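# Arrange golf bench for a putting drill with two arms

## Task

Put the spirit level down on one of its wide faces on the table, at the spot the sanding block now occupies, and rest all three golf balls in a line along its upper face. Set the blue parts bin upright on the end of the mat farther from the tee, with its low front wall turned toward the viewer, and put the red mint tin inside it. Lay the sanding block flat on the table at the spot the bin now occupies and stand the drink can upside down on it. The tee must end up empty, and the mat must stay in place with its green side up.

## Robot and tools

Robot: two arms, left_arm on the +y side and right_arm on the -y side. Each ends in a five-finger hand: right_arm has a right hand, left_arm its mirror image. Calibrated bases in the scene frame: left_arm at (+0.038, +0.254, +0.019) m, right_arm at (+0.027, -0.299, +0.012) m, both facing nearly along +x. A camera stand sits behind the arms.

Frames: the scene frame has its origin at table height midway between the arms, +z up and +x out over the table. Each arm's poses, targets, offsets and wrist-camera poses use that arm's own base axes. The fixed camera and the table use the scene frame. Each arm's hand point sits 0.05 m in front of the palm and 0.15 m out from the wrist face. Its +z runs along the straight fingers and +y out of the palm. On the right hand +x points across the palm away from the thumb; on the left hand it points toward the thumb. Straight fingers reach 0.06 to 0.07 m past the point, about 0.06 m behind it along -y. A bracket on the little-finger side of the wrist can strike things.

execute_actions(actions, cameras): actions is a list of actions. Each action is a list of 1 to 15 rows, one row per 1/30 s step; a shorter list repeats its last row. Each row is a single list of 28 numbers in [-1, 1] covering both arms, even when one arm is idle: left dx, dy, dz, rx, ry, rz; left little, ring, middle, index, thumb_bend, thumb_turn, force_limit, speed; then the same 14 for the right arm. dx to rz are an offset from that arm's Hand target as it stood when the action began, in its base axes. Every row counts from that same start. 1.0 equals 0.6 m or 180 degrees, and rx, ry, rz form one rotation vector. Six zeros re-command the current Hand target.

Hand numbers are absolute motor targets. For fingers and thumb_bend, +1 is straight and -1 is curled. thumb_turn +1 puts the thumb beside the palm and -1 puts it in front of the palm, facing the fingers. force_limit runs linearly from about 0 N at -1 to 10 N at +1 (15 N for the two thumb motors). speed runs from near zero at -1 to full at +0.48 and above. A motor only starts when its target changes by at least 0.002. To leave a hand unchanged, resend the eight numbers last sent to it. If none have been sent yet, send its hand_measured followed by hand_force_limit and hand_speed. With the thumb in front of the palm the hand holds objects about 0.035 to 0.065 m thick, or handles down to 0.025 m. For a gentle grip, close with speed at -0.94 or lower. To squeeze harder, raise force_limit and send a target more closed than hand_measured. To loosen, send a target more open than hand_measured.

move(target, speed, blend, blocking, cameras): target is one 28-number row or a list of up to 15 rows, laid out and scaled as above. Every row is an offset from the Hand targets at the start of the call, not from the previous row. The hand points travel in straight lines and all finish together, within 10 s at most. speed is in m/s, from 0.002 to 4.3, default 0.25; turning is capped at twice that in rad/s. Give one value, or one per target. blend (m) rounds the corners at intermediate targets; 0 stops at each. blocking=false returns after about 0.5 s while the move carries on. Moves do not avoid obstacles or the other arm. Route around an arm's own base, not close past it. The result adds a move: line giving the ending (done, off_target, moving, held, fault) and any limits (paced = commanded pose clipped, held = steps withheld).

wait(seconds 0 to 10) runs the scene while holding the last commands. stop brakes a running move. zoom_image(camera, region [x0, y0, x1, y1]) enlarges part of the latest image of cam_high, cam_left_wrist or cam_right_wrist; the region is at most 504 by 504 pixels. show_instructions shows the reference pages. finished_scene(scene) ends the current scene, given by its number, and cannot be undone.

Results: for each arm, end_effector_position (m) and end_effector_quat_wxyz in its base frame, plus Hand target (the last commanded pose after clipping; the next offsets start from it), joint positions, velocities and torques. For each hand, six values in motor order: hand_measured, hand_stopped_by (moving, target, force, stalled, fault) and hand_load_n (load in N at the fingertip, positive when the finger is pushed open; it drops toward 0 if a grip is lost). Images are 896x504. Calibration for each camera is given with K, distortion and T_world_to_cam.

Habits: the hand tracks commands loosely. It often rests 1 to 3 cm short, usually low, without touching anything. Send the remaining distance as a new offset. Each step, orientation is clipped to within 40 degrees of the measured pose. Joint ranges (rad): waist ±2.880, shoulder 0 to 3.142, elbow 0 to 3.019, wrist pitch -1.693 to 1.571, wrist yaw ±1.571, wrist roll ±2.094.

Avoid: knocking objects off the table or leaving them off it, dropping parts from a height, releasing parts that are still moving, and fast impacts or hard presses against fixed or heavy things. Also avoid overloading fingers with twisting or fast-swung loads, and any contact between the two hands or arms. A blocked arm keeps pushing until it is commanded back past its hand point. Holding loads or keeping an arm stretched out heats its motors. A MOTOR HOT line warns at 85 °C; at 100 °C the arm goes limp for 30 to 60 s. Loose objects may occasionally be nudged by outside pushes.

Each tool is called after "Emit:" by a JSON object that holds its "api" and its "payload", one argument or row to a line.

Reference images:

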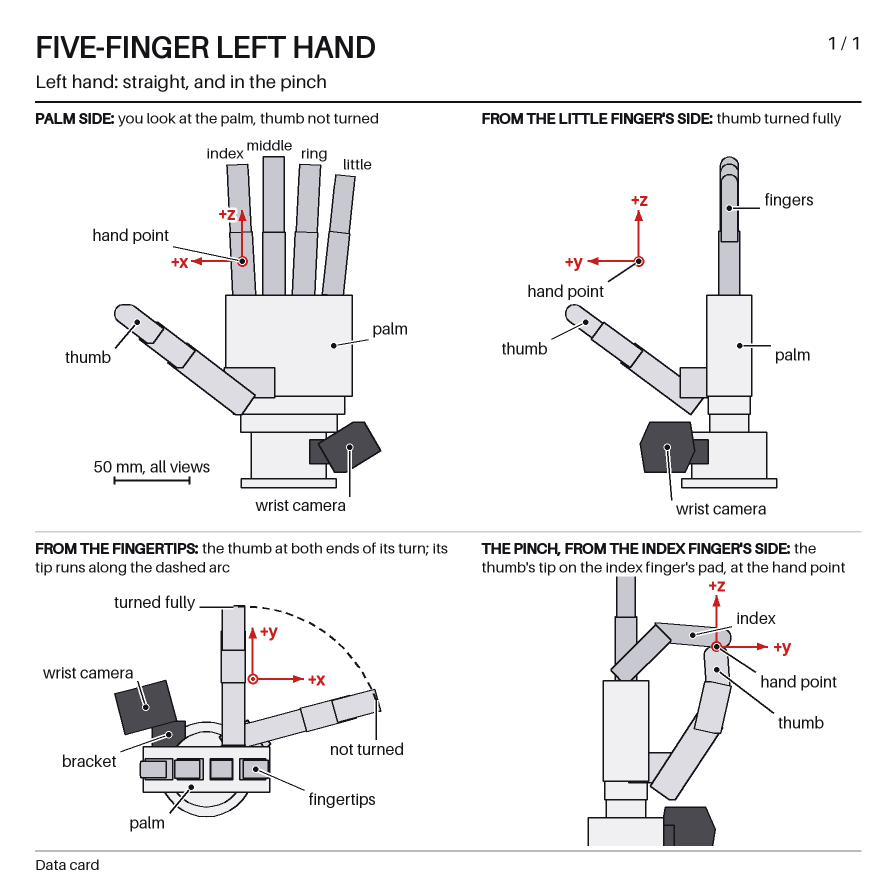

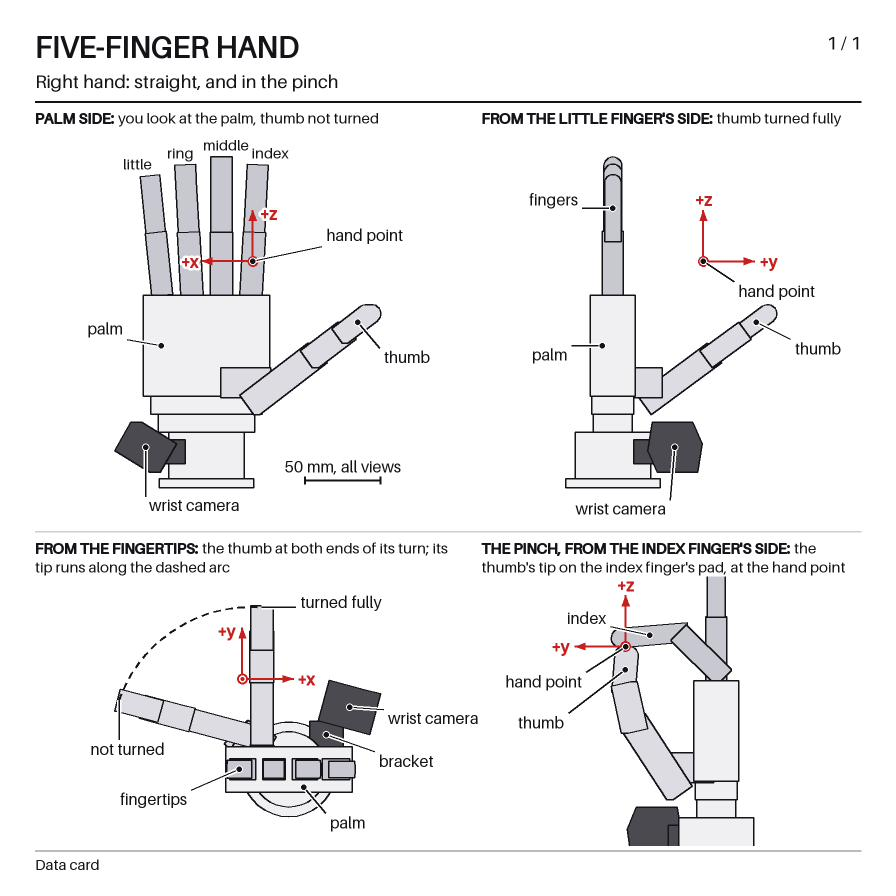

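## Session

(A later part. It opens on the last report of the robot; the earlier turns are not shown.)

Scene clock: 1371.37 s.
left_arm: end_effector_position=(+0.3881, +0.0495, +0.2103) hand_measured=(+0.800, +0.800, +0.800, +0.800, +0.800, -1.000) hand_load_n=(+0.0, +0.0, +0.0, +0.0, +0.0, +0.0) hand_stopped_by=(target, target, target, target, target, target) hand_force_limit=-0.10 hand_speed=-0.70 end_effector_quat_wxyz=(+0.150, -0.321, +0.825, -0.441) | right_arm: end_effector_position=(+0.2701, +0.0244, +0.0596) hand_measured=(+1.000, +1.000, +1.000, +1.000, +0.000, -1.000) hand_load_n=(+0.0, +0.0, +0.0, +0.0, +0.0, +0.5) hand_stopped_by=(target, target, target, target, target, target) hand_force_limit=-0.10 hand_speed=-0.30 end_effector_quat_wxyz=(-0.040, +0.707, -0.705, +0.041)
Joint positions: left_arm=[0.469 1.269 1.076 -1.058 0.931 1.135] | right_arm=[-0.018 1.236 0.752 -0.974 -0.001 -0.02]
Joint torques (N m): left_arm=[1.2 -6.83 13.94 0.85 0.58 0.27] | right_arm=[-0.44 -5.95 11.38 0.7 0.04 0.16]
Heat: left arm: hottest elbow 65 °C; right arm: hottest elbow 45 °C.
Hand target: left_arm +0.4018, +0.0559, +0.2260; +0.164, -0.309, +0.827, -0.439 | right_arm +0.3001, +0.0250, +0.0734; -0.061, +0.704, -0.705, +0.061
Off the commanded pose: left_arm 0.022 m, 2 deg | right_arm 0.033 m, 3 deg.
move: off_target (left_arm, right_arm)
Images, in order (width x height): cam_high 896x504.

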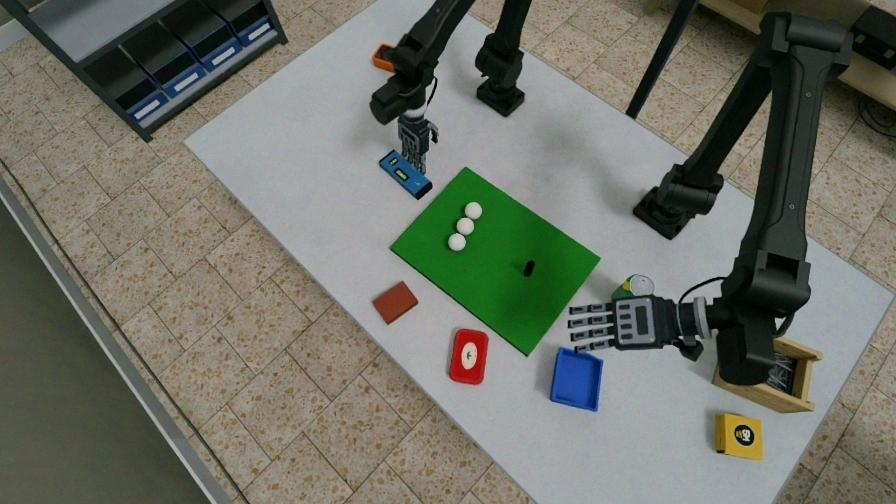

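Emit:
{"api": "move", "payload": {
  "target": [0,0,0,0,0,0, 0.8,0.8,0.8,0.8,0.8,-1,-0.1,-0.7, 0.133,-0.015,-0.005,0,-0.039,0, 1,1,1,1,0,-1,-0.1,-0.3],
  "speed": 0.08,
  "cameras": ["cam_high"]
}}

Emit:
{"api": "zoom_image", "payload": {
  "camera": "cam_high",
  "region": [310, 90, 480, 250]
}}

Scene clock: 1396.83 s.
left_arm: end_effector_position=(+0.3881, +0.0495, +0.2103) hand_measured=(+0.800, +0.800, +0.800, +0.800, +0.800, -1.000) hand_load_n=(+0.0, -0.5, +0.0, +0.0, +0.0, +0.0) hand_stopped_by=(target, target, target, target, target, target) hand_force_limit=-0.10 hand_speed=-0.70 end_effector_quat_wxyz=(+0.150, -0.321, +0.825, -0.441) | right_arm: end_effector_position=(+0.3487, +0.0224, +0.0557) hand_measured=(+1.000, +1.000, +1.000, +1.000, +0.000, -1.000) hand_load_n=(+0.0, +0.0, -0.5, +0.0, +0.0, +0.0) hand_stopped_by=(target, target, target, target, target, target) hand_force_limit=-0.10 hand_speed=-0.30 end_effector_quat_wxyz=(-0.084, +0.704, -0.701, +0.082)
Joint positions: left_arm=[0.469 1.269 1.076 -1.058 0.931 1.135] | right_arm=[-0.023 1.364 0.86 -0.831 -0.008 -0.027]
Joint torques (N m): left_arm=[1.2 -6.83 13.94 0.84 0.58 0.27] | right_arm=[-1.67 -7.59 11.56 0.96 0.04 0.01]
Heat: left arm: hottest elbow 66 °C; right arm: hottest elbow 51 °C.
Hand target: left_arm +0.4018, +0.0559, +0.2260; +0.164, -0.309, +0.827, -0.439 | right_arm +0.3800, +0.0159, +0.0706; -0.105, +0.699, -0.699, +0.104
Off the commanded pose: left_arm 0.022 m, 2 deg | right_arm 0.035 m, 4 deg.
move: off_target (left_arm, right_arm)
Images, in order (width x height): cam_high 896x504.

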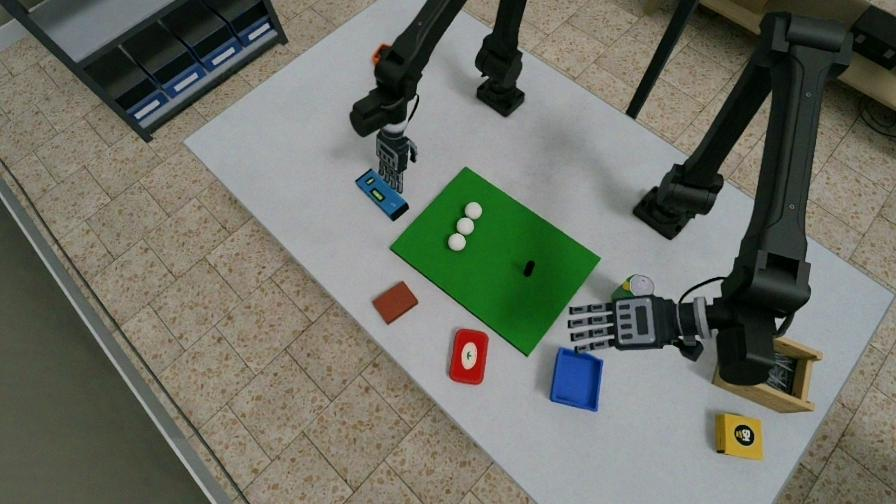

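Scaled by 2.965.

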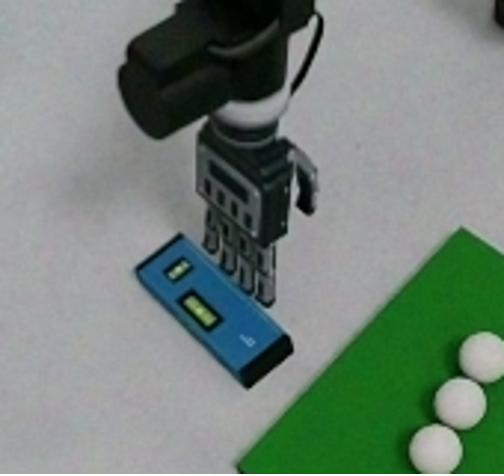

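Emit:
{"api": "move", "payload": {
  "target": [0,0,0,0,0,0, 0.8,0.8,0.8,0.8,0.8,-1,-0.1,-0.7, 0.153,-0.03,-0.013,0,-0.044,0, 1,1,1,1,0,-1,-0.1,-0.3],
  "speed": 0.08,
  "cameras": ["cam_high"]
}}

Emit:
{"api": "zoom_image", "payload": {
  "camera": "cam_high",
  "region": [270, 110, 440, 270]
}}

Scene clock: 1409.50 s.
left_arm: end_effector_position=(+0.3881, +0.0495, +0.2103) hand_measured=(+0.800, +0.800, +0.800, +0.800, +0.800, -1.000) hand_load_n=(+0.0, +0.0, +0.0, -0.5, +0.0, +0.0) hand_stopped_by=(target, target, target, target, target, target) hand_force_limit=-0.10 hand_speed=-0.70 end_effector_quat_wxyz=(+0.150, -0.321, +0.825, -0.441) | right_arm: end_effector_position=(+0.4396, +0.0068, +0.0466) hand_measured=(+1.000, +1.000, +1.000, +1.000, +0.000, -1.000) hand_load_n=(+0.0, +0.0, -0.5, +0.0, +0.0, +0.0) hand_stopped_by=(target, target, target, target, target, target) hand_force_limit=-0.10 hand_speed=-0.30 end_effector_quat_wxyz=(-0.133, +0.696, -0.694, +0.128)
Joint positions: left_arm=[0.469 1.269 1.076 -1.058 0.931 1.135] | right_arm=[-0.058 1.52 0.987 -0.668 -0.028 -0.056]
Joint torques (N m): left_arm=[1.14 -6.77 13.94 0.85 0.58 0.27] | right_arm=[-1.67 -9.7 11.74 1.22 0.03 0.02]
Heat: left arm: hottest elbow 66 °C; right arm: hottest elbow 51 °C.
Hand target: left_arm +0.4018, +0.0559, +0.2260; +0.164, -0.309, +0.827, -0.439 | right_arm +0.4718, -0.0021, +0.0628; -0.153, +0.690, -0.691, +0.152
Off the commanded pose: left_arm 0.022 m, 2 deg | right_arm 0.037 m, 4 deg.
move: off_target (left_arm, right_arm)
Images, in order (width x height): cam_high 896x504.

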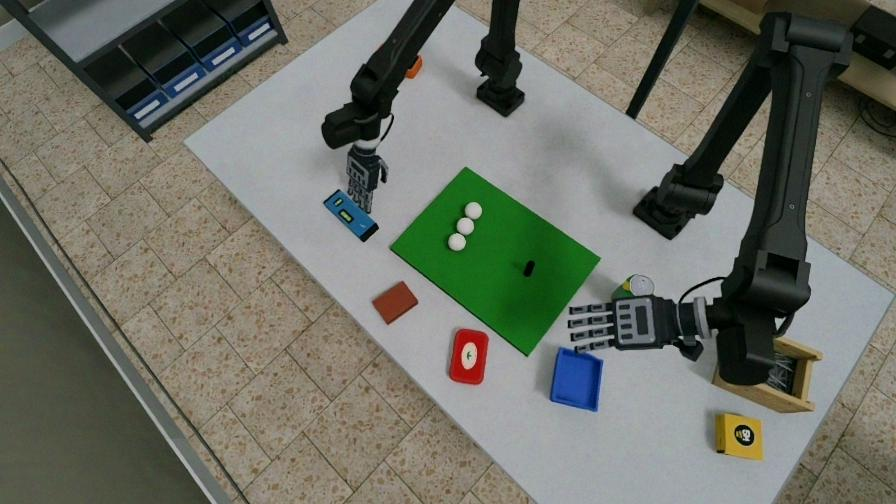

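Scaled by 2.965.

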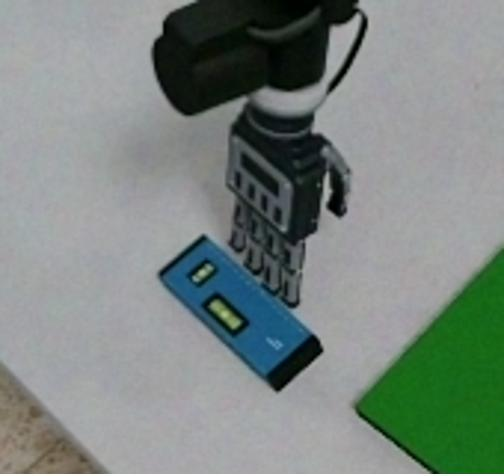

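Emit:
{"api": "move", "payload": {
  "target": [
    [-0.03,0.0,0.1,0,0,0, 0.8,0.8,0.8,0.8,0.8,-1,-0.1,-0.7, -0.05,0.0,0.15,0,0,0, 1,1,0.6,0.6,0.6,-1,-0.1,-0.3],
    [-0.13,0.0,0.12,0,0,0, 0.8,0.8,0.8,0.8,0.8,-1,-0.1,-0.7, -0.098,0.36,0.12,0.178,-0.179,0.4767, 1,1,0.6,0.6,0.6,-1,-0.1,-0.3]
  ],
  "speed": 0.2,
  "cameras": ["all"]
}}

Scene clock: 1470.70 s.
left_arm: end_effector_position=(+0.3280, +0.0550, +0.2957) hand_measured=(+0.800, +0.800, +0.800, +0.800, +0.800, -1.000) hand_load_n=(+0.0, +0.0, +0.0, +0.0, +0.5, +0.0) hand_stopped_by=(target, target, target, target, target, target) hand_force_limit=-0.10 hand_speed=-0.70 end_effector_quat_wxyz=(+0.160, -0.310, +0.827, -0.440) | right_arm: end_effector_position=(+0.3944, +0.2057, +0.1207) hand_measured=(+1.000, +1.000, +0.600, +0.600, +0.600, -1.000) hand_load_n=(+0.0, +0.0, +0.0, +0.0, +0.0, +0.0) hand_stopped_by=(target, target, target, target, target, target) hand_force_limit=-0.10 hand_speed=-0.30 end_effector_quat_wxyz=(-0.541, +0.840, -0.019, -0.011)
Joint positions: left_arm=[0.57 1.136 1.2 -1.436 0.961 1.32] | right_arm=[0.125 1.537 1.031 -0.794 -1.127 -1.23]
Joint torques (N m): left_arm=[2.02 -6.95 9.17 0.64 0.61 0.27] | right_arm=[0.5 -9.64 11.58 -0.1 -0.71 0.03]
Heat: left arm: hottest elbow 65 °C; right arm: hottest elbow 60 °C.
Hand target: left_arm +0.3239, +0.0558, +0.2981; +0.164, -0.309, +0.827, -0.440 | right_arm +0.4129, +0.2139, +0.1346; -0.544, +0.839, +0.000, +0.000
Off the commanded pose: left_arm 0.005 m, 1 deg | right_arm 0.025 m, 3 deg.
move: off_target (right_arm)
camera_calibration:
cam_left_wrist: T_world_to_cam=[[0.176817, -0.621416, 0.763268, -0.241531], [-0.982723, -0.154555, 0.101825, 0.301348], [0.0546909, -0.768085, -0.638008, 0.334046], [0, 0, 0, 1]] pos_world=[0.320579, 0.153059, 0.366792]
cam_right_wrist: T_world_to_cam=[[0.166124, -0.36697, -0.915279, 0.129102], [-0.812094, -0.577431, 0.0841178, 0.422646], [-0.559379, 0.729319, -0.39394, 0.235075], [0, 0, 0, 1]] pos_world=[0.453277, 0.119981, 0.175218]

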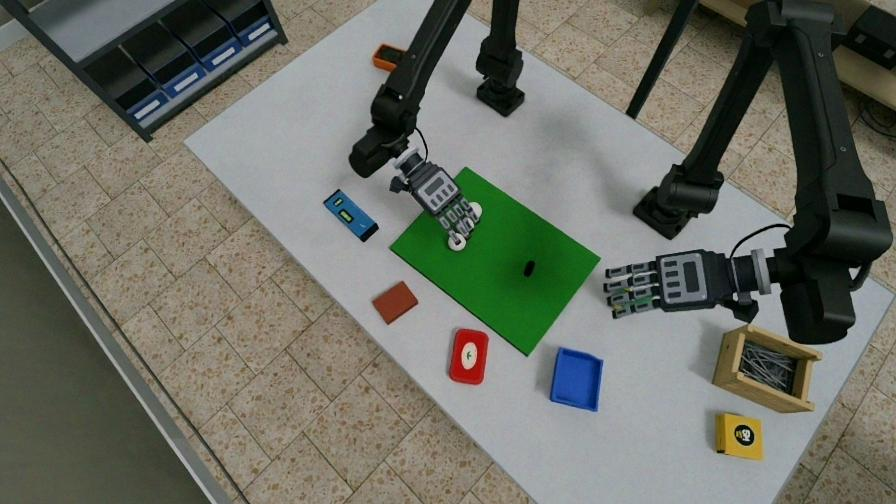

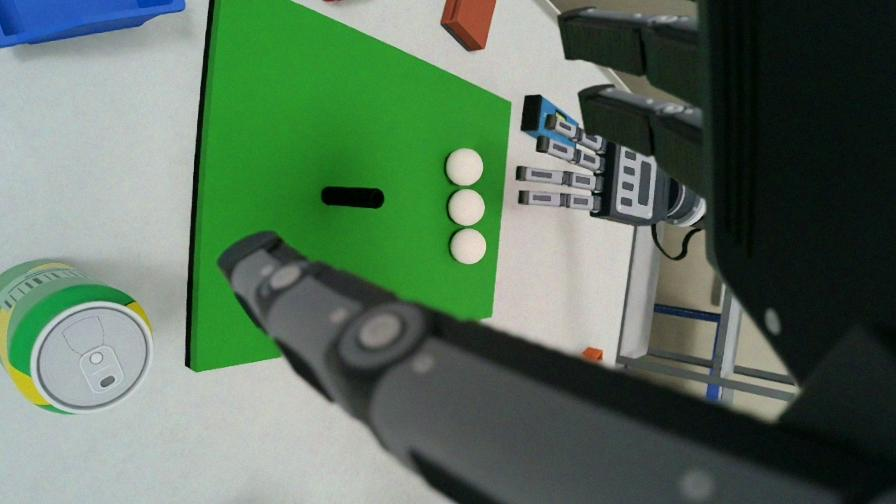

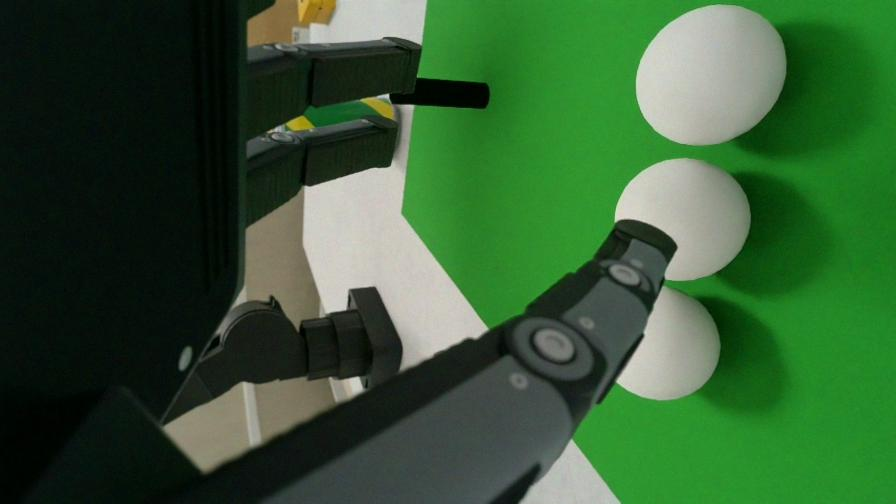

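Emit:
{"api": "move", "payload": {
  "target": [0,0,0,0,0,0, 0.8,0.8,0.8,0.8,0.8,-1,-0.1,-0.7, 0.0285,0.045,-0.101,0,0,0, 1,1,0.6,0.6,0.6,-1,-0.1,-0.3],
  "speed": 0.15,
  "cameras": ["cam_right_wrist"]
}}

Scene clock: 1498.20 s.
left_arm: end_effector_position=(+0.3280, +0.0550, +0.2957) hand_measured=(+0.800, +0.800, +0.800, +0.800, +0.800, -1.000) hand_load_n=(+0.0, -0.5, +0.0, +0.0, +0.0, +0.0) hand_stopped_by=(target, target, target, target, target, target) hand_force_limit=-0.10 hand_speed=-0.70 end_effector_quat_wxyz=(+0.160, -0.310, +0.828, -0.440) | right_arm: end_effector_position=(+0.4196, +0.2337, +0.0678) hand_measured=(+1.000, +1.000, +0.600, +0.600, +0.600, -1.000) hand_load_n=(+0.0, +0.0, +0.0, +0.0, +0.0, +0.0) hand_stopped_by=(target, target, target, target, target, target) hand_force_limit=-0.10 hand_speed=-0.30 end_effector_quat_wxyz=(-0.542, +0.840, -0.010, -0.010)
Joint positions: left_arm=[0.57 1.136 1.2 -1.436 0.961 1.32] | right_arm=[0.178 1.674 1.031 -0.564 -1.115 -1.142]
Joint torques (N m): left_arm=[2.02 -6.95 9.17 0.64 0.61 0.27] | right_arm=[0.38 -11.63 8.54 1.06 -0.47 0.23]
Heat: left arm: hottest elbow 59 °C; right arm: hottest elbow 60 °C.
Hand target: left_arm +0.3239, +0.0559, +0.2981; +0.164, -0.309, +0.827, -0.439 | right_arm +0.4300, +0.2408, +0.0740; -0.544, +0.839, +0.000, +0.000
Off the commanded pose: left_arm 0.005 m, 1 deg | right_arm 0.014 m, 2 deg.
move: off_target (right_arm)
camera_calibration:
cam_right_wrist: T_world_to_cam=[[0.182382, -0.362926, -0.913795, 0.0788144], [-0.80537, -0.588272, 0.0728988, 0.464282], [-0.564017, 0.722648, -0.39958, 0.211799], [0, 0, 0, 1]] pos_world=[0.479003, 0.148672, 0.122805]
Images, in order (width x height): cam_right_wrist 896x504.

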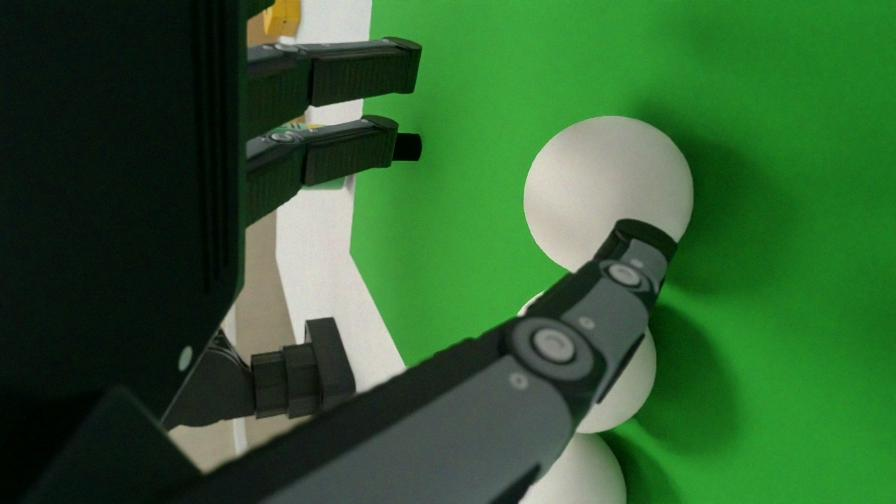

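Emit:
{"api": "move", "payload": {
  "target": [
    [0,0,0,0,0,0, 0.8,0.8,0.8,0.8,0.8,-1,-0.1,-0.7, -0.02,-0.0175,0,0,0,0, 1,1,0.6,0.6,0.6,-1,-0.1,-0.3],
    [0,0,0,0,0,0, 0.8,0.8,0.8,0.8,0.8,-1,-0.1,-0.7, -0.02,-0.0175,-0.063,0,0,0, 1,1,0.6,0.6,0.6,-1,-0.1,-0.3]
  ],
  "speed": 0.08,
  "cameras": ["cam_right_wrist"]
}}

Scene clock: 1530.93 s.
left_arm: end_effector_position=(+0.3280, +0.0550, +0.2957) hand_measured=(+0.800, +0.800, +0.800, +0.800, +0.800, -1.000) hand_load_n=(+0.0, +0.0, +0.0, +0.0, +0.0, +0.0) hand_stopped_by=(target, target, target, target, target, target) hand_force_limit=-0.10 hand_speed=-0.70 end_effector_quat_wxyz=(+0.160, -0.310, +0.828, -0.440) | right_arm: end_effector_position=(+0.4160, +0.2328, +0.0418) hand_measured=(+1.000, +1.000, +0.600, +0.600, +0.600, -1.000) hand_load_n=(+0.0, +0.0, +0.0, +0.0, +0.0, +0.0) hand_stopped_by=(target, target, target, target, target, target) hand_force_limit=-0.10 hand_speed=-0.30 end_effector_quat_wxyz=(-0.543, +0.840, -0.001, -0.004)
Joint positions: left_arm=[0.57 1.136 1.2 -1.436 0.961 1.32] | right_arm=[0.178 1.708 0.991 -0.488 -1.116 -1.16]
Joint torques (N m): left_arm=[2.02 -7 9.17 0.65 0.61 0.27] | right_arm=[-0.97 -11.22 6.06 1.05 -0.66 0.03]
Heat: left arm: hottest elbow 55 °C; right arm: hottest elbow 54 °C.
Hand target: left_arm +0.3239, +0.0559, +0.2981; +0.164, -0.309, +0.827, -0.439 | right_arm +0.4181, +0.2304, +0.0362; -0.544, +0.839, +0.000, +0.001
Off the commanded pose: left_arm 0.005 m, 1 deg | right_arm 0.006 m, 1 deg.
move: done
camera_calibration:
cam_right_wrist: T_world_to_cam=[[0.202229, -0.359567, -0.910942, 0.0462912], [-0.801916, -0.594738, 0.0567297, 0.463507], [-0.56217, 0.719026, -0.408615, 0.200468], [0, 0, 0, 1]] pos_world=[0.475029, 0.148168, 0.0977884]
Images, in order (width x height): cam_right_wrist 896x504.

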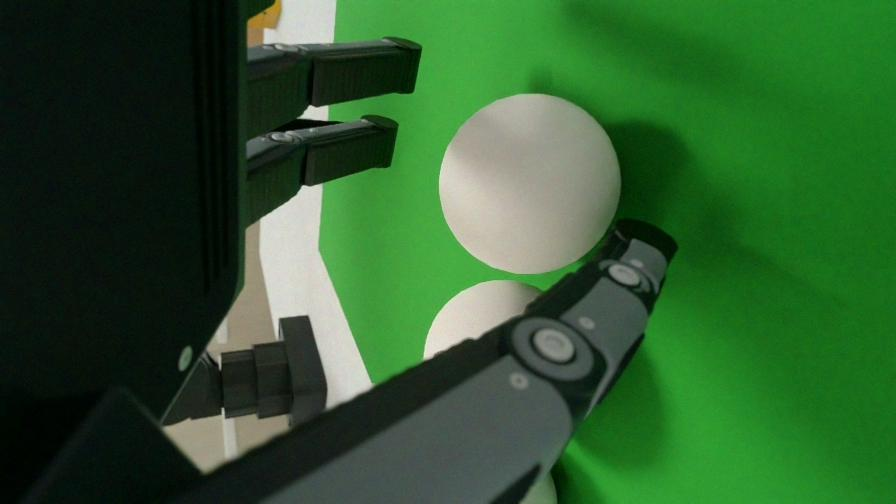

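Emit:
{"api": "move", "payload": {
  "target": [
    [0,0,0,0,0,0, 0.8,0.8,0.8,0.8,0.8,-1,-0.1,-0.7, -0.002,-0.022,0,0,0,0, 1,1,0.6,0.6,0.6,-1,-0.1,-0.3],
    [0,0,0,0,0,0, 0.8,0.8,0.8,0.8,0.8,-1,-0.1,-0.7, -0.002,-0.022,-0.018,0,0,0, 1,1,0.6,0.6,0.6,-1,-0.1,-0.3]
  ],
  "speed": 0.06,
  "cameras": ["cam_right_wrist"]
}}

Scene clock: 1547.80 s.
left_arm: end_effector_position=(+0.3280, +0.0550, +0.2957) hand_measured=(+0.800, +0.800, +0.800, +0.800, +0.800, -1.000) hand_load_n=(+0.0, +0.0, +0.0, +0.0, +0.0, +0.0) hand_stopped_by=(target, target, target, target, target, target) hand_force_limit=-0.10 hand_speed=-0.70 end_effector_quat_wxyz=(+0.160, -0.310, +0.828, -0.440) | right_arm: end_effector_position=(+0.4166, +0.2228, +0.0341) hand_measured=(+1.000, +1.000, +0.600, +0.600, +0.600, -1.000) hand_load_n=(+0.0, +0.0, +0.0, +0.5, +0.0, +0.0) hand_stopped_by=(target, target, target, target, target, target) hand_force_limit=-0.10 hand_speed=-0.30 end_effector_quat_wxyz=(-0.544, +0.839, +0.004, -0.002)
Joint positions: left_arm=[0.57 1.136 1.2 -1.436 0.961 1.32] | right_arm=[0.157 1.724 0.991 -0.517 -1.126 -1.219]
Joint torques (N m): left_arm=[2.02 -6.95 9.16 0.65 0.61 0.27] | right_arm=[-1.44 -11.16 5.5 0.94 -0.68 0.03]
Heat: left arm: hottest elbow 54 °C; right arm: hottest elbow 49 °C.
Hand target: left_arm +0.3239, +0.0559, +0.2981; +0.164, -0.309, +0.827, -0.439 | right_arm +0.4168, +0.2173, +0.0255; -0.544, +0.839, +0.000, +0.000
Off the commanded pose: left_arm 0.005 m, 1 deg | right_arm 0.010 m, 0 deg.
move: done
camera_calibration:
cam_right_wrist: T_world_to_cam=[[0.212388, -0.356825, -0.909707, 0.0307878], [-0.798845, -0.599564, 0.0486689, 0.458576], [-0.562794, 0.716379, -0.412388, 0.205851], [0, 0, 0, 1]] pos_world=[0.475644, 0.138465, 0.0905798]
Images, in order (width x height): cam_right_wrist 896x504.

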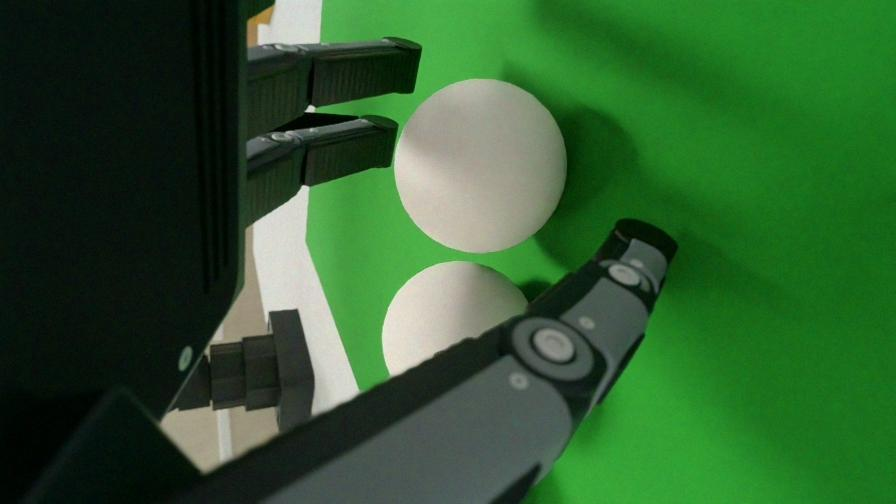

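Emit:
{"api": "move", "payload": {
  "target": [0,0,0,0,0,0, 0.8,0.8,0.8,0.8,0.8,-1,-0.1,-0.7, 0,0,0,0,0,0, 1,1,-0.1,-0.1,-0.1,-1,-0.5,-0.85],
  "speed": 0.06,
  "cameras": ["cam_right_wrist"]
}}

Scene clock: 1569.57 s.
left_arm: end_effector_position=(+0.3280, +0.0550, +0.2957) hand_measured=(+0.800, +0.800, +0.800, +0.800, +0.800, -1.000) hand_load_n=(+0.0, +0.0, +0.0, +0.0, +0.0, +0.0) hand_stopped_by=(target, target, target, target, target, target) hand_force_limit=-0.10 hand_speed=-0.70 end_effector_quat_wxyz=(+0.160, -0.310, +0.828, -0.440) | right_arm: end_effector_position=(+0.4166, +0.2229, +0.0342) hand_measured=(+1.000, +1.000, +0.198, +0.186, +0.396, -1.000) hand_load_n=(+0.0, +0.0, +2.5, +4.5, +6.0, +0.0) hand_stopped_by=(target, target, force, force, force, target) hand_force_limit=-0.50 hand_speed=-0.85 end_effector_quat_wxyz=(-0.544, +0.839, +0.004, -0.002)
Joint positions: left_arm=[0.57 1.136 1.2 -1.436 0.961 1.32] | right_arm=[0.157 1.724 0.991 -0.517 -1.126 -1.22]
Joint torques (N m): left_arm=[2.02 -6.95 9.16 0.65 0.61 0.27] | right_arm=[-1.32 -11.05 5.5 0.92 -0.66 0.02]
Heat: left arm: hottest elbow 53 °C; right arm: hottest elbow 45 °C.
Hand target: left_arm +0.3239, +0.0559, +0.2981; +0.164, -0.309, +0.827, -0.439 | right_arm +0.4168, +0.2173, +0.0255; -0.544, +0.839, +0.000, +0.000
Off the commanded pose: left_arm 0.005 m, 1 deg | right_arm 0.010 m, 0 deg.
move: done
camera_calibration:
cam_right_wrist: T_world_to_cam=[[0.212785, -0.356409, -0.909778, 0.0305471], [-0.798668, -0.599839, 0.048192, 0.458573], [-0.562896, 0.716356, -0.412289, 0.205893], [0, 0, 0, 1]] pos_world=[0.475645, 0.138465, 0.0905791]
Images, in order (width x height): cam_right_wrist 896x504.

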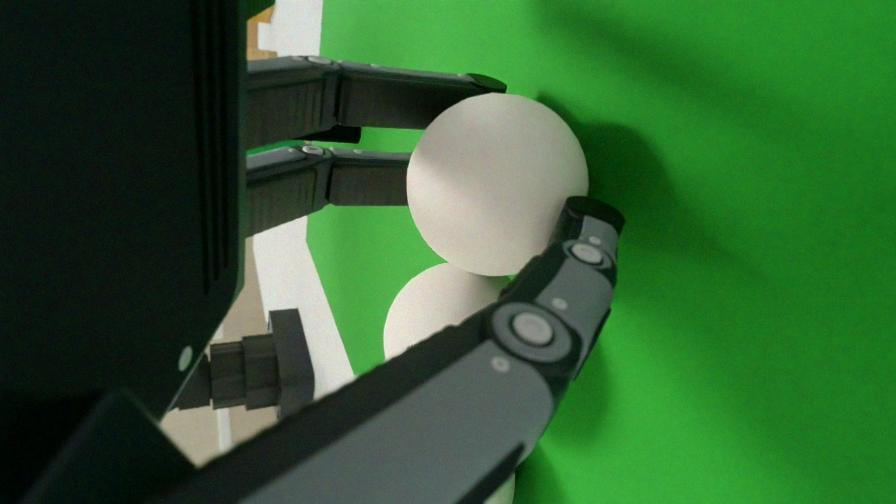

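Emit:
{"api": "move", "payload": {
  "target": [0,0,0,0,0,0, 0.8,0.8,0.8,0.8,0.8,-1,-0.1,-0.7, 0,0,0.2,0,0,0, 1,1,-0.1,-0.1,-0.1,-1,-0.5,-0.85],
  "speed": 0.12,
  "cameras": ["cam_right_wrist"]
}}

Scene clock: 1580.80 s.
left_arm: end_effector_position=(+0.3280, +0.0550, +0.2957) hand_measured=(+0.800, +0.800, +0.800, +0.800, +0.800, -1.000) hand_load_n=(+0.0, +0.0, +0.0, -0.5, +0.0, +0.0) hand_stopped_by=(target, target, target, target, target, target) hand_force_limit=-0.10 hand_speed=-0.70 end_effector_quat_wxyz=(+0.160, -0.310, +0.828, -0.440) | right_arm: end_effector_position=(+0.3949, +0.2194, +0.1212) hand_measured=(+1.000, +1.000, +0.198, +0.186, +0.396, -1.000) hand_load_n=(+0.0, +0.0, +2.0, +4.5, +6.0, +0.0) hand_stopped_by=(target, target, force, force, force, target) hand_force_limit=-0.50 hand_speed=-0.85 end_effector_quat_wxyz=(-0.540, +0.841, -0.013, -0.028)
Joint positions: left_arm=[0.57 1.136 1.2 -1.436 0.961 1.32] | right_arm=[0.157 1.563 1.062 -0.813 -1.126 -1.221]
Joint torques (N m): left_arm=[2.02 -7 9.16 0.66 0.61 0.27] | right_arm=[-1.49 -12.22 11.22 -0.09 -0.65 0.04]
Heat: left arm: hottest elbow 52 °C; right arm: hottest elbow 44 °C.
Hand target: left_arm +0.3239, +0.0559, +0.2981; +0.164, -0.309, +0.827, -0.439 | right_arm +0.4168, +0.2173, +0.1455; -0.544, +0.839, +0.000, +0.000
Off the commanded pose: left_arm 0.005 m, 1 deg | right_arm 0.033 m, 4 deg.
move: off_target (right_arm)
camera_calibration:
cam_right_wrist: T_world_to_cam=[[0.156366, -0.365405, -0.917621, 0.138265], [-0.79366, -0.599496, 0.103483, 0.426205], [-0.587923, 0.712098, -0.383748, 0.239399], [0, 0, 0, 1]] pos_world=[0.45739, 0.135555, 0.174639]
Images, in order (width x height): cam_right_wrist 896x504.

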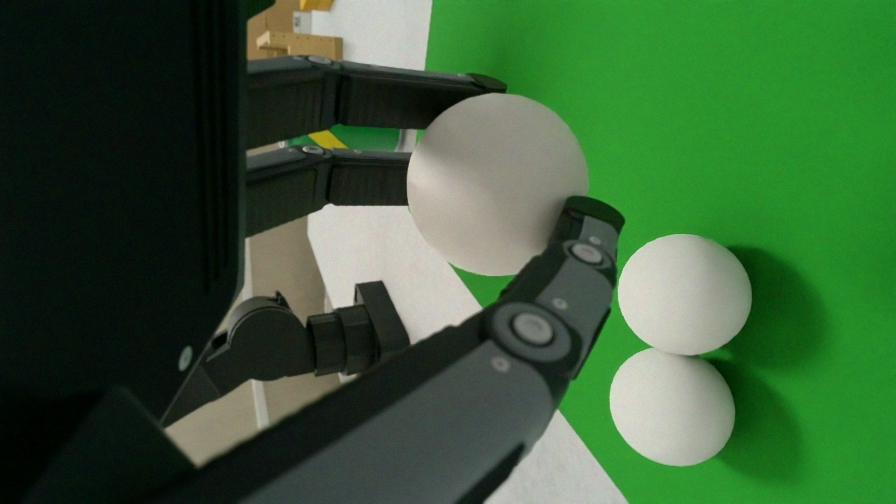

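Emit:
{"api": "move", "payload": {
  "target": [0,0,0,0,0,0, 0.8,0.8,0.8,0.8,0.8,-1,-0.1,-0.7, 0.232,-0.312,0.0,0,0,-0.5, 1,1,-0.1,-0.1,-0.1,-1,-0.5,-0.85],
  "speed": 0.2,
  "cameras": ["cam_right_wrist","cam_high"]
}}

Scene clock: 1598.93 s.
left_arm: end_effector_position=(+0.3280, +0.0550, +0.2957) hand_measured=(+0.800, +0.800, +0.800, +0.800, +0.800, -1.000) hand_load_n=(+0.0, +0.0, +0.0, +0.0, +0.0, +0.0) hand_stopped_by=(target, target, target, target, target, target) hand_force_limit=-0.10 hand_speed=-0.70 end_effector_quat_wxyz=(+0.160, -0.310, +0.828, -0.440) | right_arm: end_effector_position=(+0.5446, +0.0243, +0.1343) hand_measured=(+1.000, +1.000, +0.198, +0.186, +0.396, -1.000) hand_load_n=(+0.0, +0.0, +2.5, +4.5, +6.0, +0.0) hand_stopped_by=(target, target, force, force, force, target) hand_force_limit=-0.50 hand_speed=-0.85 end_effector_quat_wxyz=(-0.370, +0.601, -0.599, +0.377)
Joint positions: left_arm=[0.57 1.136 1.2 -1.436 0.961 1.32] | right_arm=[-0.011 1.362 0.786 0.12 -0.003 -0.012]
Joint torques (N m): left_arm=[2.02 -7 9.16 0.65 0.61 0.27] | right_arm=[0.32 -8.82 9.22 2.35 0.24 0.22]
Heat: left arm: hottest elbow 52 °C; right arm: hottest elbow 45 °C.
Hand target: left_arm +0.3239, +0.0559, +0.2981; +0.164, -0.309, +0.827, -0.439 | right_arm +0.5561, +0.0301, +0.1456; -0.385, +0.593, -0.593, +0.385
Off the commanded pose: left_arm 0.005 m, 1 deg | right_arm 0.017 m, 2 deg.
move: off_target (right_arm)
camera_calibration:
cam_right_wrist: T_world_to_cam=[[-0.391286, -0.216501, -0.89444, 0.347128], [-0.58874, 0.805904, 0.0624821, 0.28652], [0.707305, 0.551041, -0.442802, -0.222151], [0, 0, 0, 1]] pos_world=[0.461641, -0.0333395, 0.194214]
Images, in order (width x height): cam_high 896x504, cam_right_wrist 896x504.

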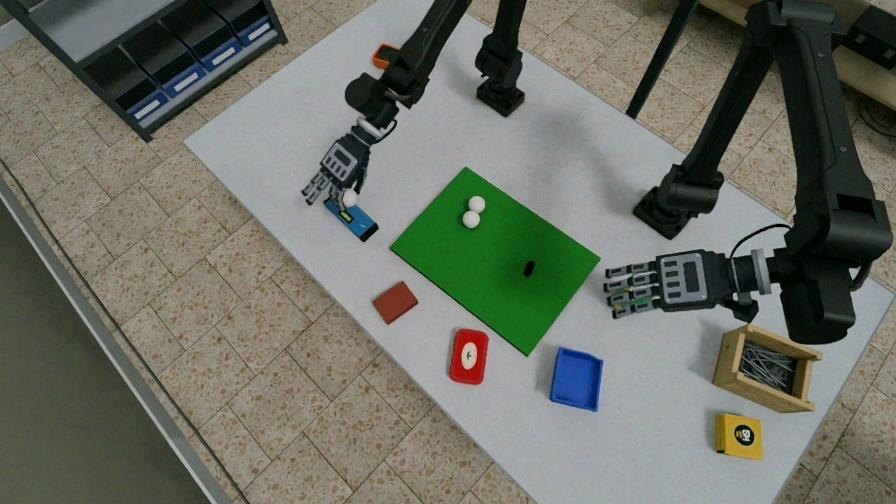

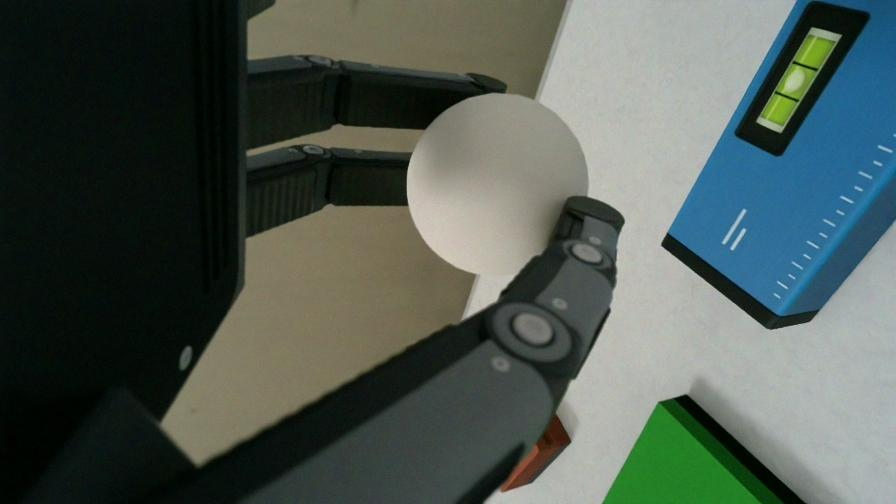

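Emit:
{"api": "move", "payload": {
  "target": [0,0,0,0,0,0, 0.8,0.8,0.8,0.8,0.8,-1,-0.1,-0.7, 0.0,0.022,-0.105,0,0,0, 1,1,-0.1,-0.1,-0.1,-1,-0.5,-0.85],
  "speed": 0.12,
  "cameras": ["cam_right_wrist"]
}}

Scene clock: 1617.73 s.
left_arm: end_effector_position=(+0.3280, +0.0550, +0.2957) hand_measured=(+0.800, +0.800, +0.800, +0.800, +0.800, -1.000) hand_load_n=(+0.0, +0.0, +0.0, +0.0, +0.0, +0.0) hand_stopped_by=(target, target, target, target, target, target) hand_force_limit=-0.10 hand_speed=-0.70 end_effector_quat_wxyz=(+0.160, -0.310, +0.828, -0.440) | right_arm: end_effector_position=(+0.5522, +0.0354, +0.0782) hand_measured=(+1.000, +1.000, +0.198, +0.186, +0.396, -1.000) hand_load_n=(+0.0, +0.0, +2.0, +4.5, +6.0, +0.0) hand_stopped_by=(target, target, force, force, force, target) hand_force_limit=-0.50 hand_speed=-0.85 end_effector_quat_wxyz=(-0.373, +0.598, -0.598, +0.382)
Joint positions: left_arm=[0.57 1.136 1.2 -1.436 0.961 1.32] | right_arm=[0.018 1.494 0.727 0.323 0.027 0.002]
Joint torques (N m): left_arm=[2.02 -6.95 9.17 0.65 0.61 0.27] | right_arm=[0.62 -9.76 7.01 2.35 0.27 0.22]
Heat: left arm: hottest elbow 52 °C; right arm: hottest elbow 47 °C.
Hand target: left_arm +0.3239, +0.0559, +0.2981; +0.164, -0.309, +0.827, -0.439 | right_arm +0.5561, +0.0431, +0.0825; -0.385, +0.593, -0.593, +0.385
Off the commanded pose: left_arm 0.005 m, 1 deg | right_arm 0.010 m, 2 deg.
move: done
camera_calibration:
cam_right_wrist: T_world_to_cam=[[-0.380571, -0.215115, -0.899384, 0.29679], [-0.586638, 0.807981, 0.0549802, 0.284882], [0.714858, 0.548536, -0.433689, -0.263245], [0, 0, 0, 1]] pos_world=[0.468255, -0.0219354, 0.137099]
Images, in order (width x height): cam_right_wrist 896x504.

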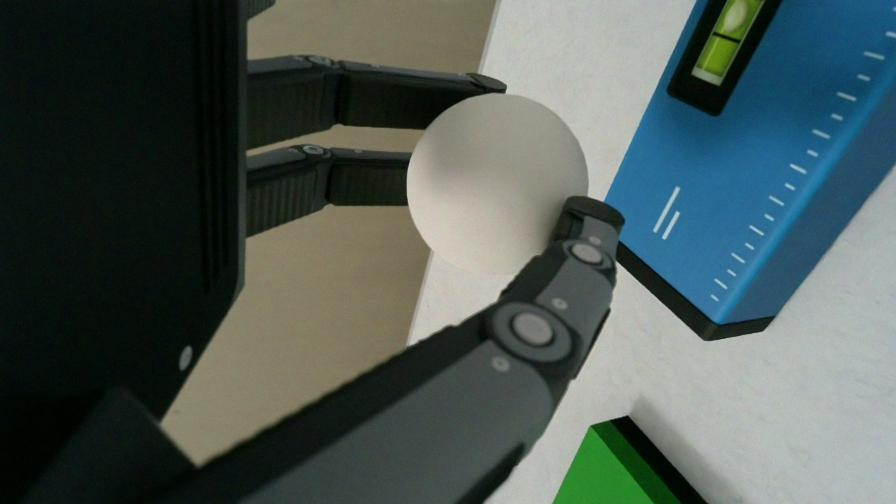

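Emit:
{"api": "move", "payload": {
  "target": [0,0,0,0,0,0, 0.8,0.8,0.8,0.8,0.8,-1,-0.1,-0.7, -0.005,0.0,-0.035,0,0,0, 1,1,-0.1,-0.1,-0.1,-1,-0.5,-0.85],
  "speed": 0.08,
  "cameras": ["cam_right_wrist"]
}}

Scene clock: 1647.00 s.
left_arm: end_effector_position=(+0.3280, +0.0550, +0.2957) hand_measured=(+0.800, +0.800, +0.800, +0.800, +0.800, -1.000) hand_load_n=(+0.0, +0.0, +0.0, +0.0, +0.0, +0.0) hand_stopped_by=(target, target, target, target, target, target) hand_force_limit=-0.10 hand_speed=-0.70 end_effector_quat_wxyz=(+0.160, -0.310, +0.828, -0.440) | right_arm: end_effector_position=(+0.5507, +0.0353, +0.0610) hand_measured=(+1.000, +1.000, +0.198, +0.186, +0.396, -1.000) hand_load_n=(+0.0, +0.0, +2.0, +4.5, +6.0, +0.0) hand_stopped_by=(target, target, force, force, force, target) hand_force_limit=-0.50 hand_speed=-0.85 end_effector_quat_wxyz=(-0.376, +0.596, -0.597, +0.384)
Joint positions: left_arm=[0.57 1.136 1.2 -1.436 0.961 1.32] | right_arm=[0.018 1.533 0.702 0.395 0.027 0.002]
Joint torques (N m): left_arm=[2.02 -7 9.18 0.64 0.61 0.27] | right_arm=[0.62 -9.58 6.52 2.35 0.27 0.22]
Heat: left arm: hottest elbow 52 °C; right arm: hottest elbow 44 °C.
Hand target: left_arm +0.3239, +0.0559, +0.2981; +0.164, -0.309, +0.827, -0.439 | right_arm +0.5530, +0.0431, +0.0614; -0.384, +0.593, -0.593, +0.385
Off the commanded pose: left_arm 0.005 m, 1 deg | right_arm 0.008 m, 1 deg.
move: done
camera_calibration:
cam_right_wrist: T_world_to_cam=[[-0.373765, -0.215076, -0.902243, 0.277072], [-0.586742, 0.808204, 0.0504052, 0.285376], [0.718355, 0.548223, -0.428273, -0.271816], [0, 0, 0, 1]] pos_world=[0.466262, -0.0220351, 0.11919]
Images, in order (width x height): cam_right_wrist 896x504.

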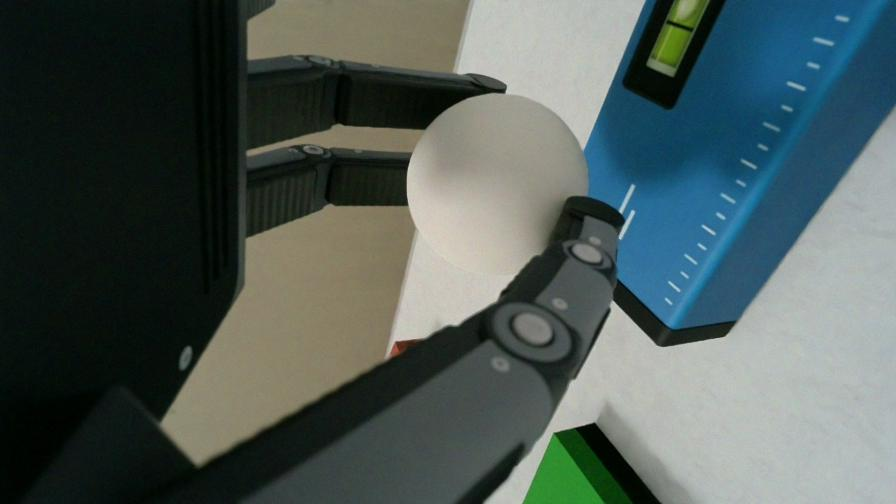

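Emit:
{"api": "move", "payload": {
  "target": [
    [0,0,0,0,0,0, 0.8,0.8,0.8,0.8,0.8,-1,-0.1,-0.7, -0.012,-0.011,0,0,0,0, 1,1,-0.1,-0.1,-0.1,-1,-0.5,-0.85],
    [0,0,0,0,0,0, 0.8,0.8,0.8,0.8,0.8,-1,-0.1,-0.7, -0.012,-0.011,-0.028,0,0,0, 1,1,-0.1,-0.1,-0.1,-1,-0.5,-0.85]
  ],
  "speed": 0.06,
  "cameras": ["cam_right_wrist","cam_high"]
}}

Emit:
{"api": "zoom_image", "payload": {
  "camera": "cam_high",
  "region": [270, 110, 440, 270]
}}

Scene clock: 1679.23 s.
left_arm: end_effector_position=(+0.3280, +0.0550, +0.2957) hand_measured=(+0.800, +0.800, +0.800, +0.800, +0.800, -1.000) hand_load_n=(+0.0, +0.0, +0.0, +0.0, +0.0, +0.0) hand_stopped_by=(target, target, target, target, target, target) hand_force_limit=-0.10 hand_speed=-0.70 end_effector_quat_wxyz=(+0.160, -0.310, +0.828, -0.440) | right_arm: end_effector_position=(+0.5439, +0.0368, +0.0450) hand_measured=(+1.000, +1.000, +0.198, +0.186, +0.396, -1.000) hand_load_n=(+0.0, +0.0, +2.5, +4.5, +6.0, +0.0) hand_stopped_by=(target, target, force, force, force, target) hand_force_limit=-0.50 hand_speed=-0.85 end_effector_quat_wxyz=(-0.379, +0.597, -0.595, +0.382)
Joint positions: left_arm=[0.57 1.136 1.2 -1.436 0.961 1.32] | right_arm=[0.018 1.56 0.669 0.457 0.018 0.002]
Joint torques (N m): left_arm=[2.02 -7 9.16 0.65 0.61 0.27] | right_arm=[-0.67 -9.58 6.13 2.36 0.04 0.15]
Heat: left arm: hottest elbow 51 °C; right arm: hottest elbow 43 °C.
Hand target: left_arm +0.3239, +0.0559, +0.2981; +0.164, -0.309, +0.827, -0.439 | right_arm +0.5459, +0.0365, +0.0448; -0.385, +0.593, -0.593, +0.385
Off the commanded pose: left_arm 0.005 m, 1 deg | right_arm 0.002 m, 1 deg.
move: done
camera_calibration:
cam_right_wrist: T_world_to_cam=[[-0.370414, -0.214636, -0.903729, 0.258743], [-0.59324, 0.80332, 0.0523644, 0.284562], [0.714744, 0.555525, -0.424891, -0.273108], [0, 0, 0, 1]] pos_world=[0.459858, -0.0213407, 0.102891]
Images, in order (width x height): cam_high 896x504, cam_right_wrist 896x504.

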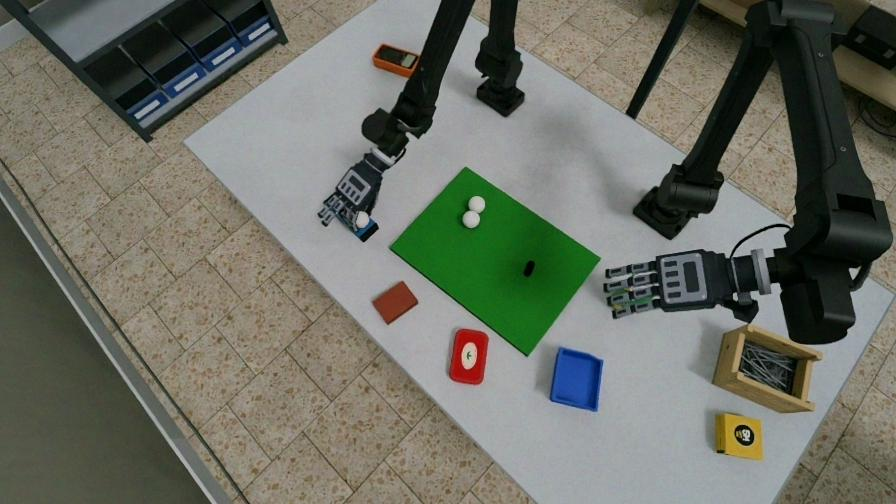

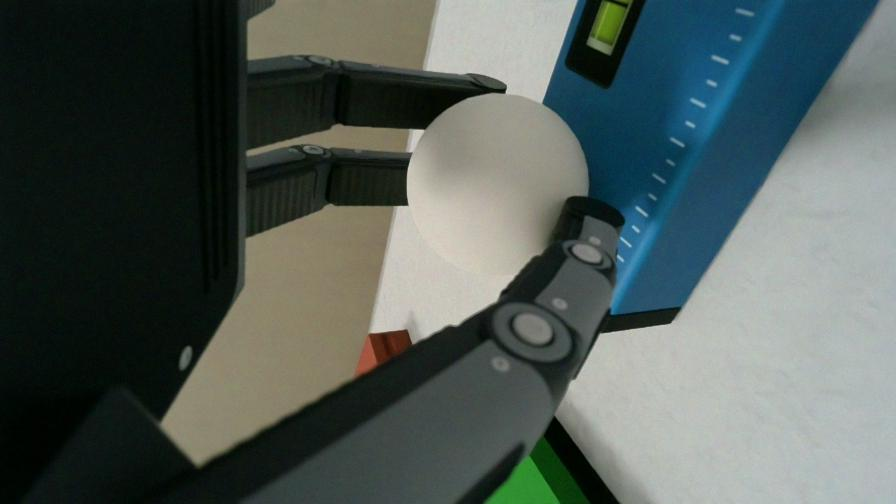

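Scaled by 2.965.

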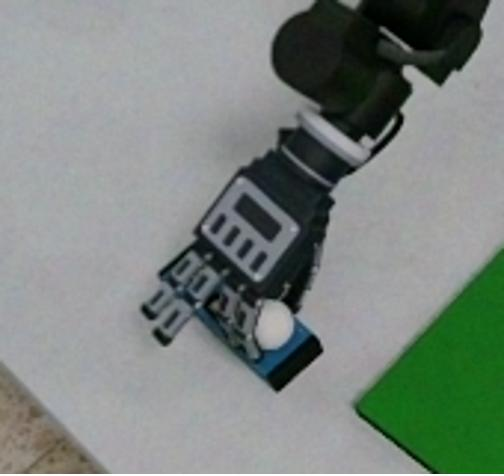

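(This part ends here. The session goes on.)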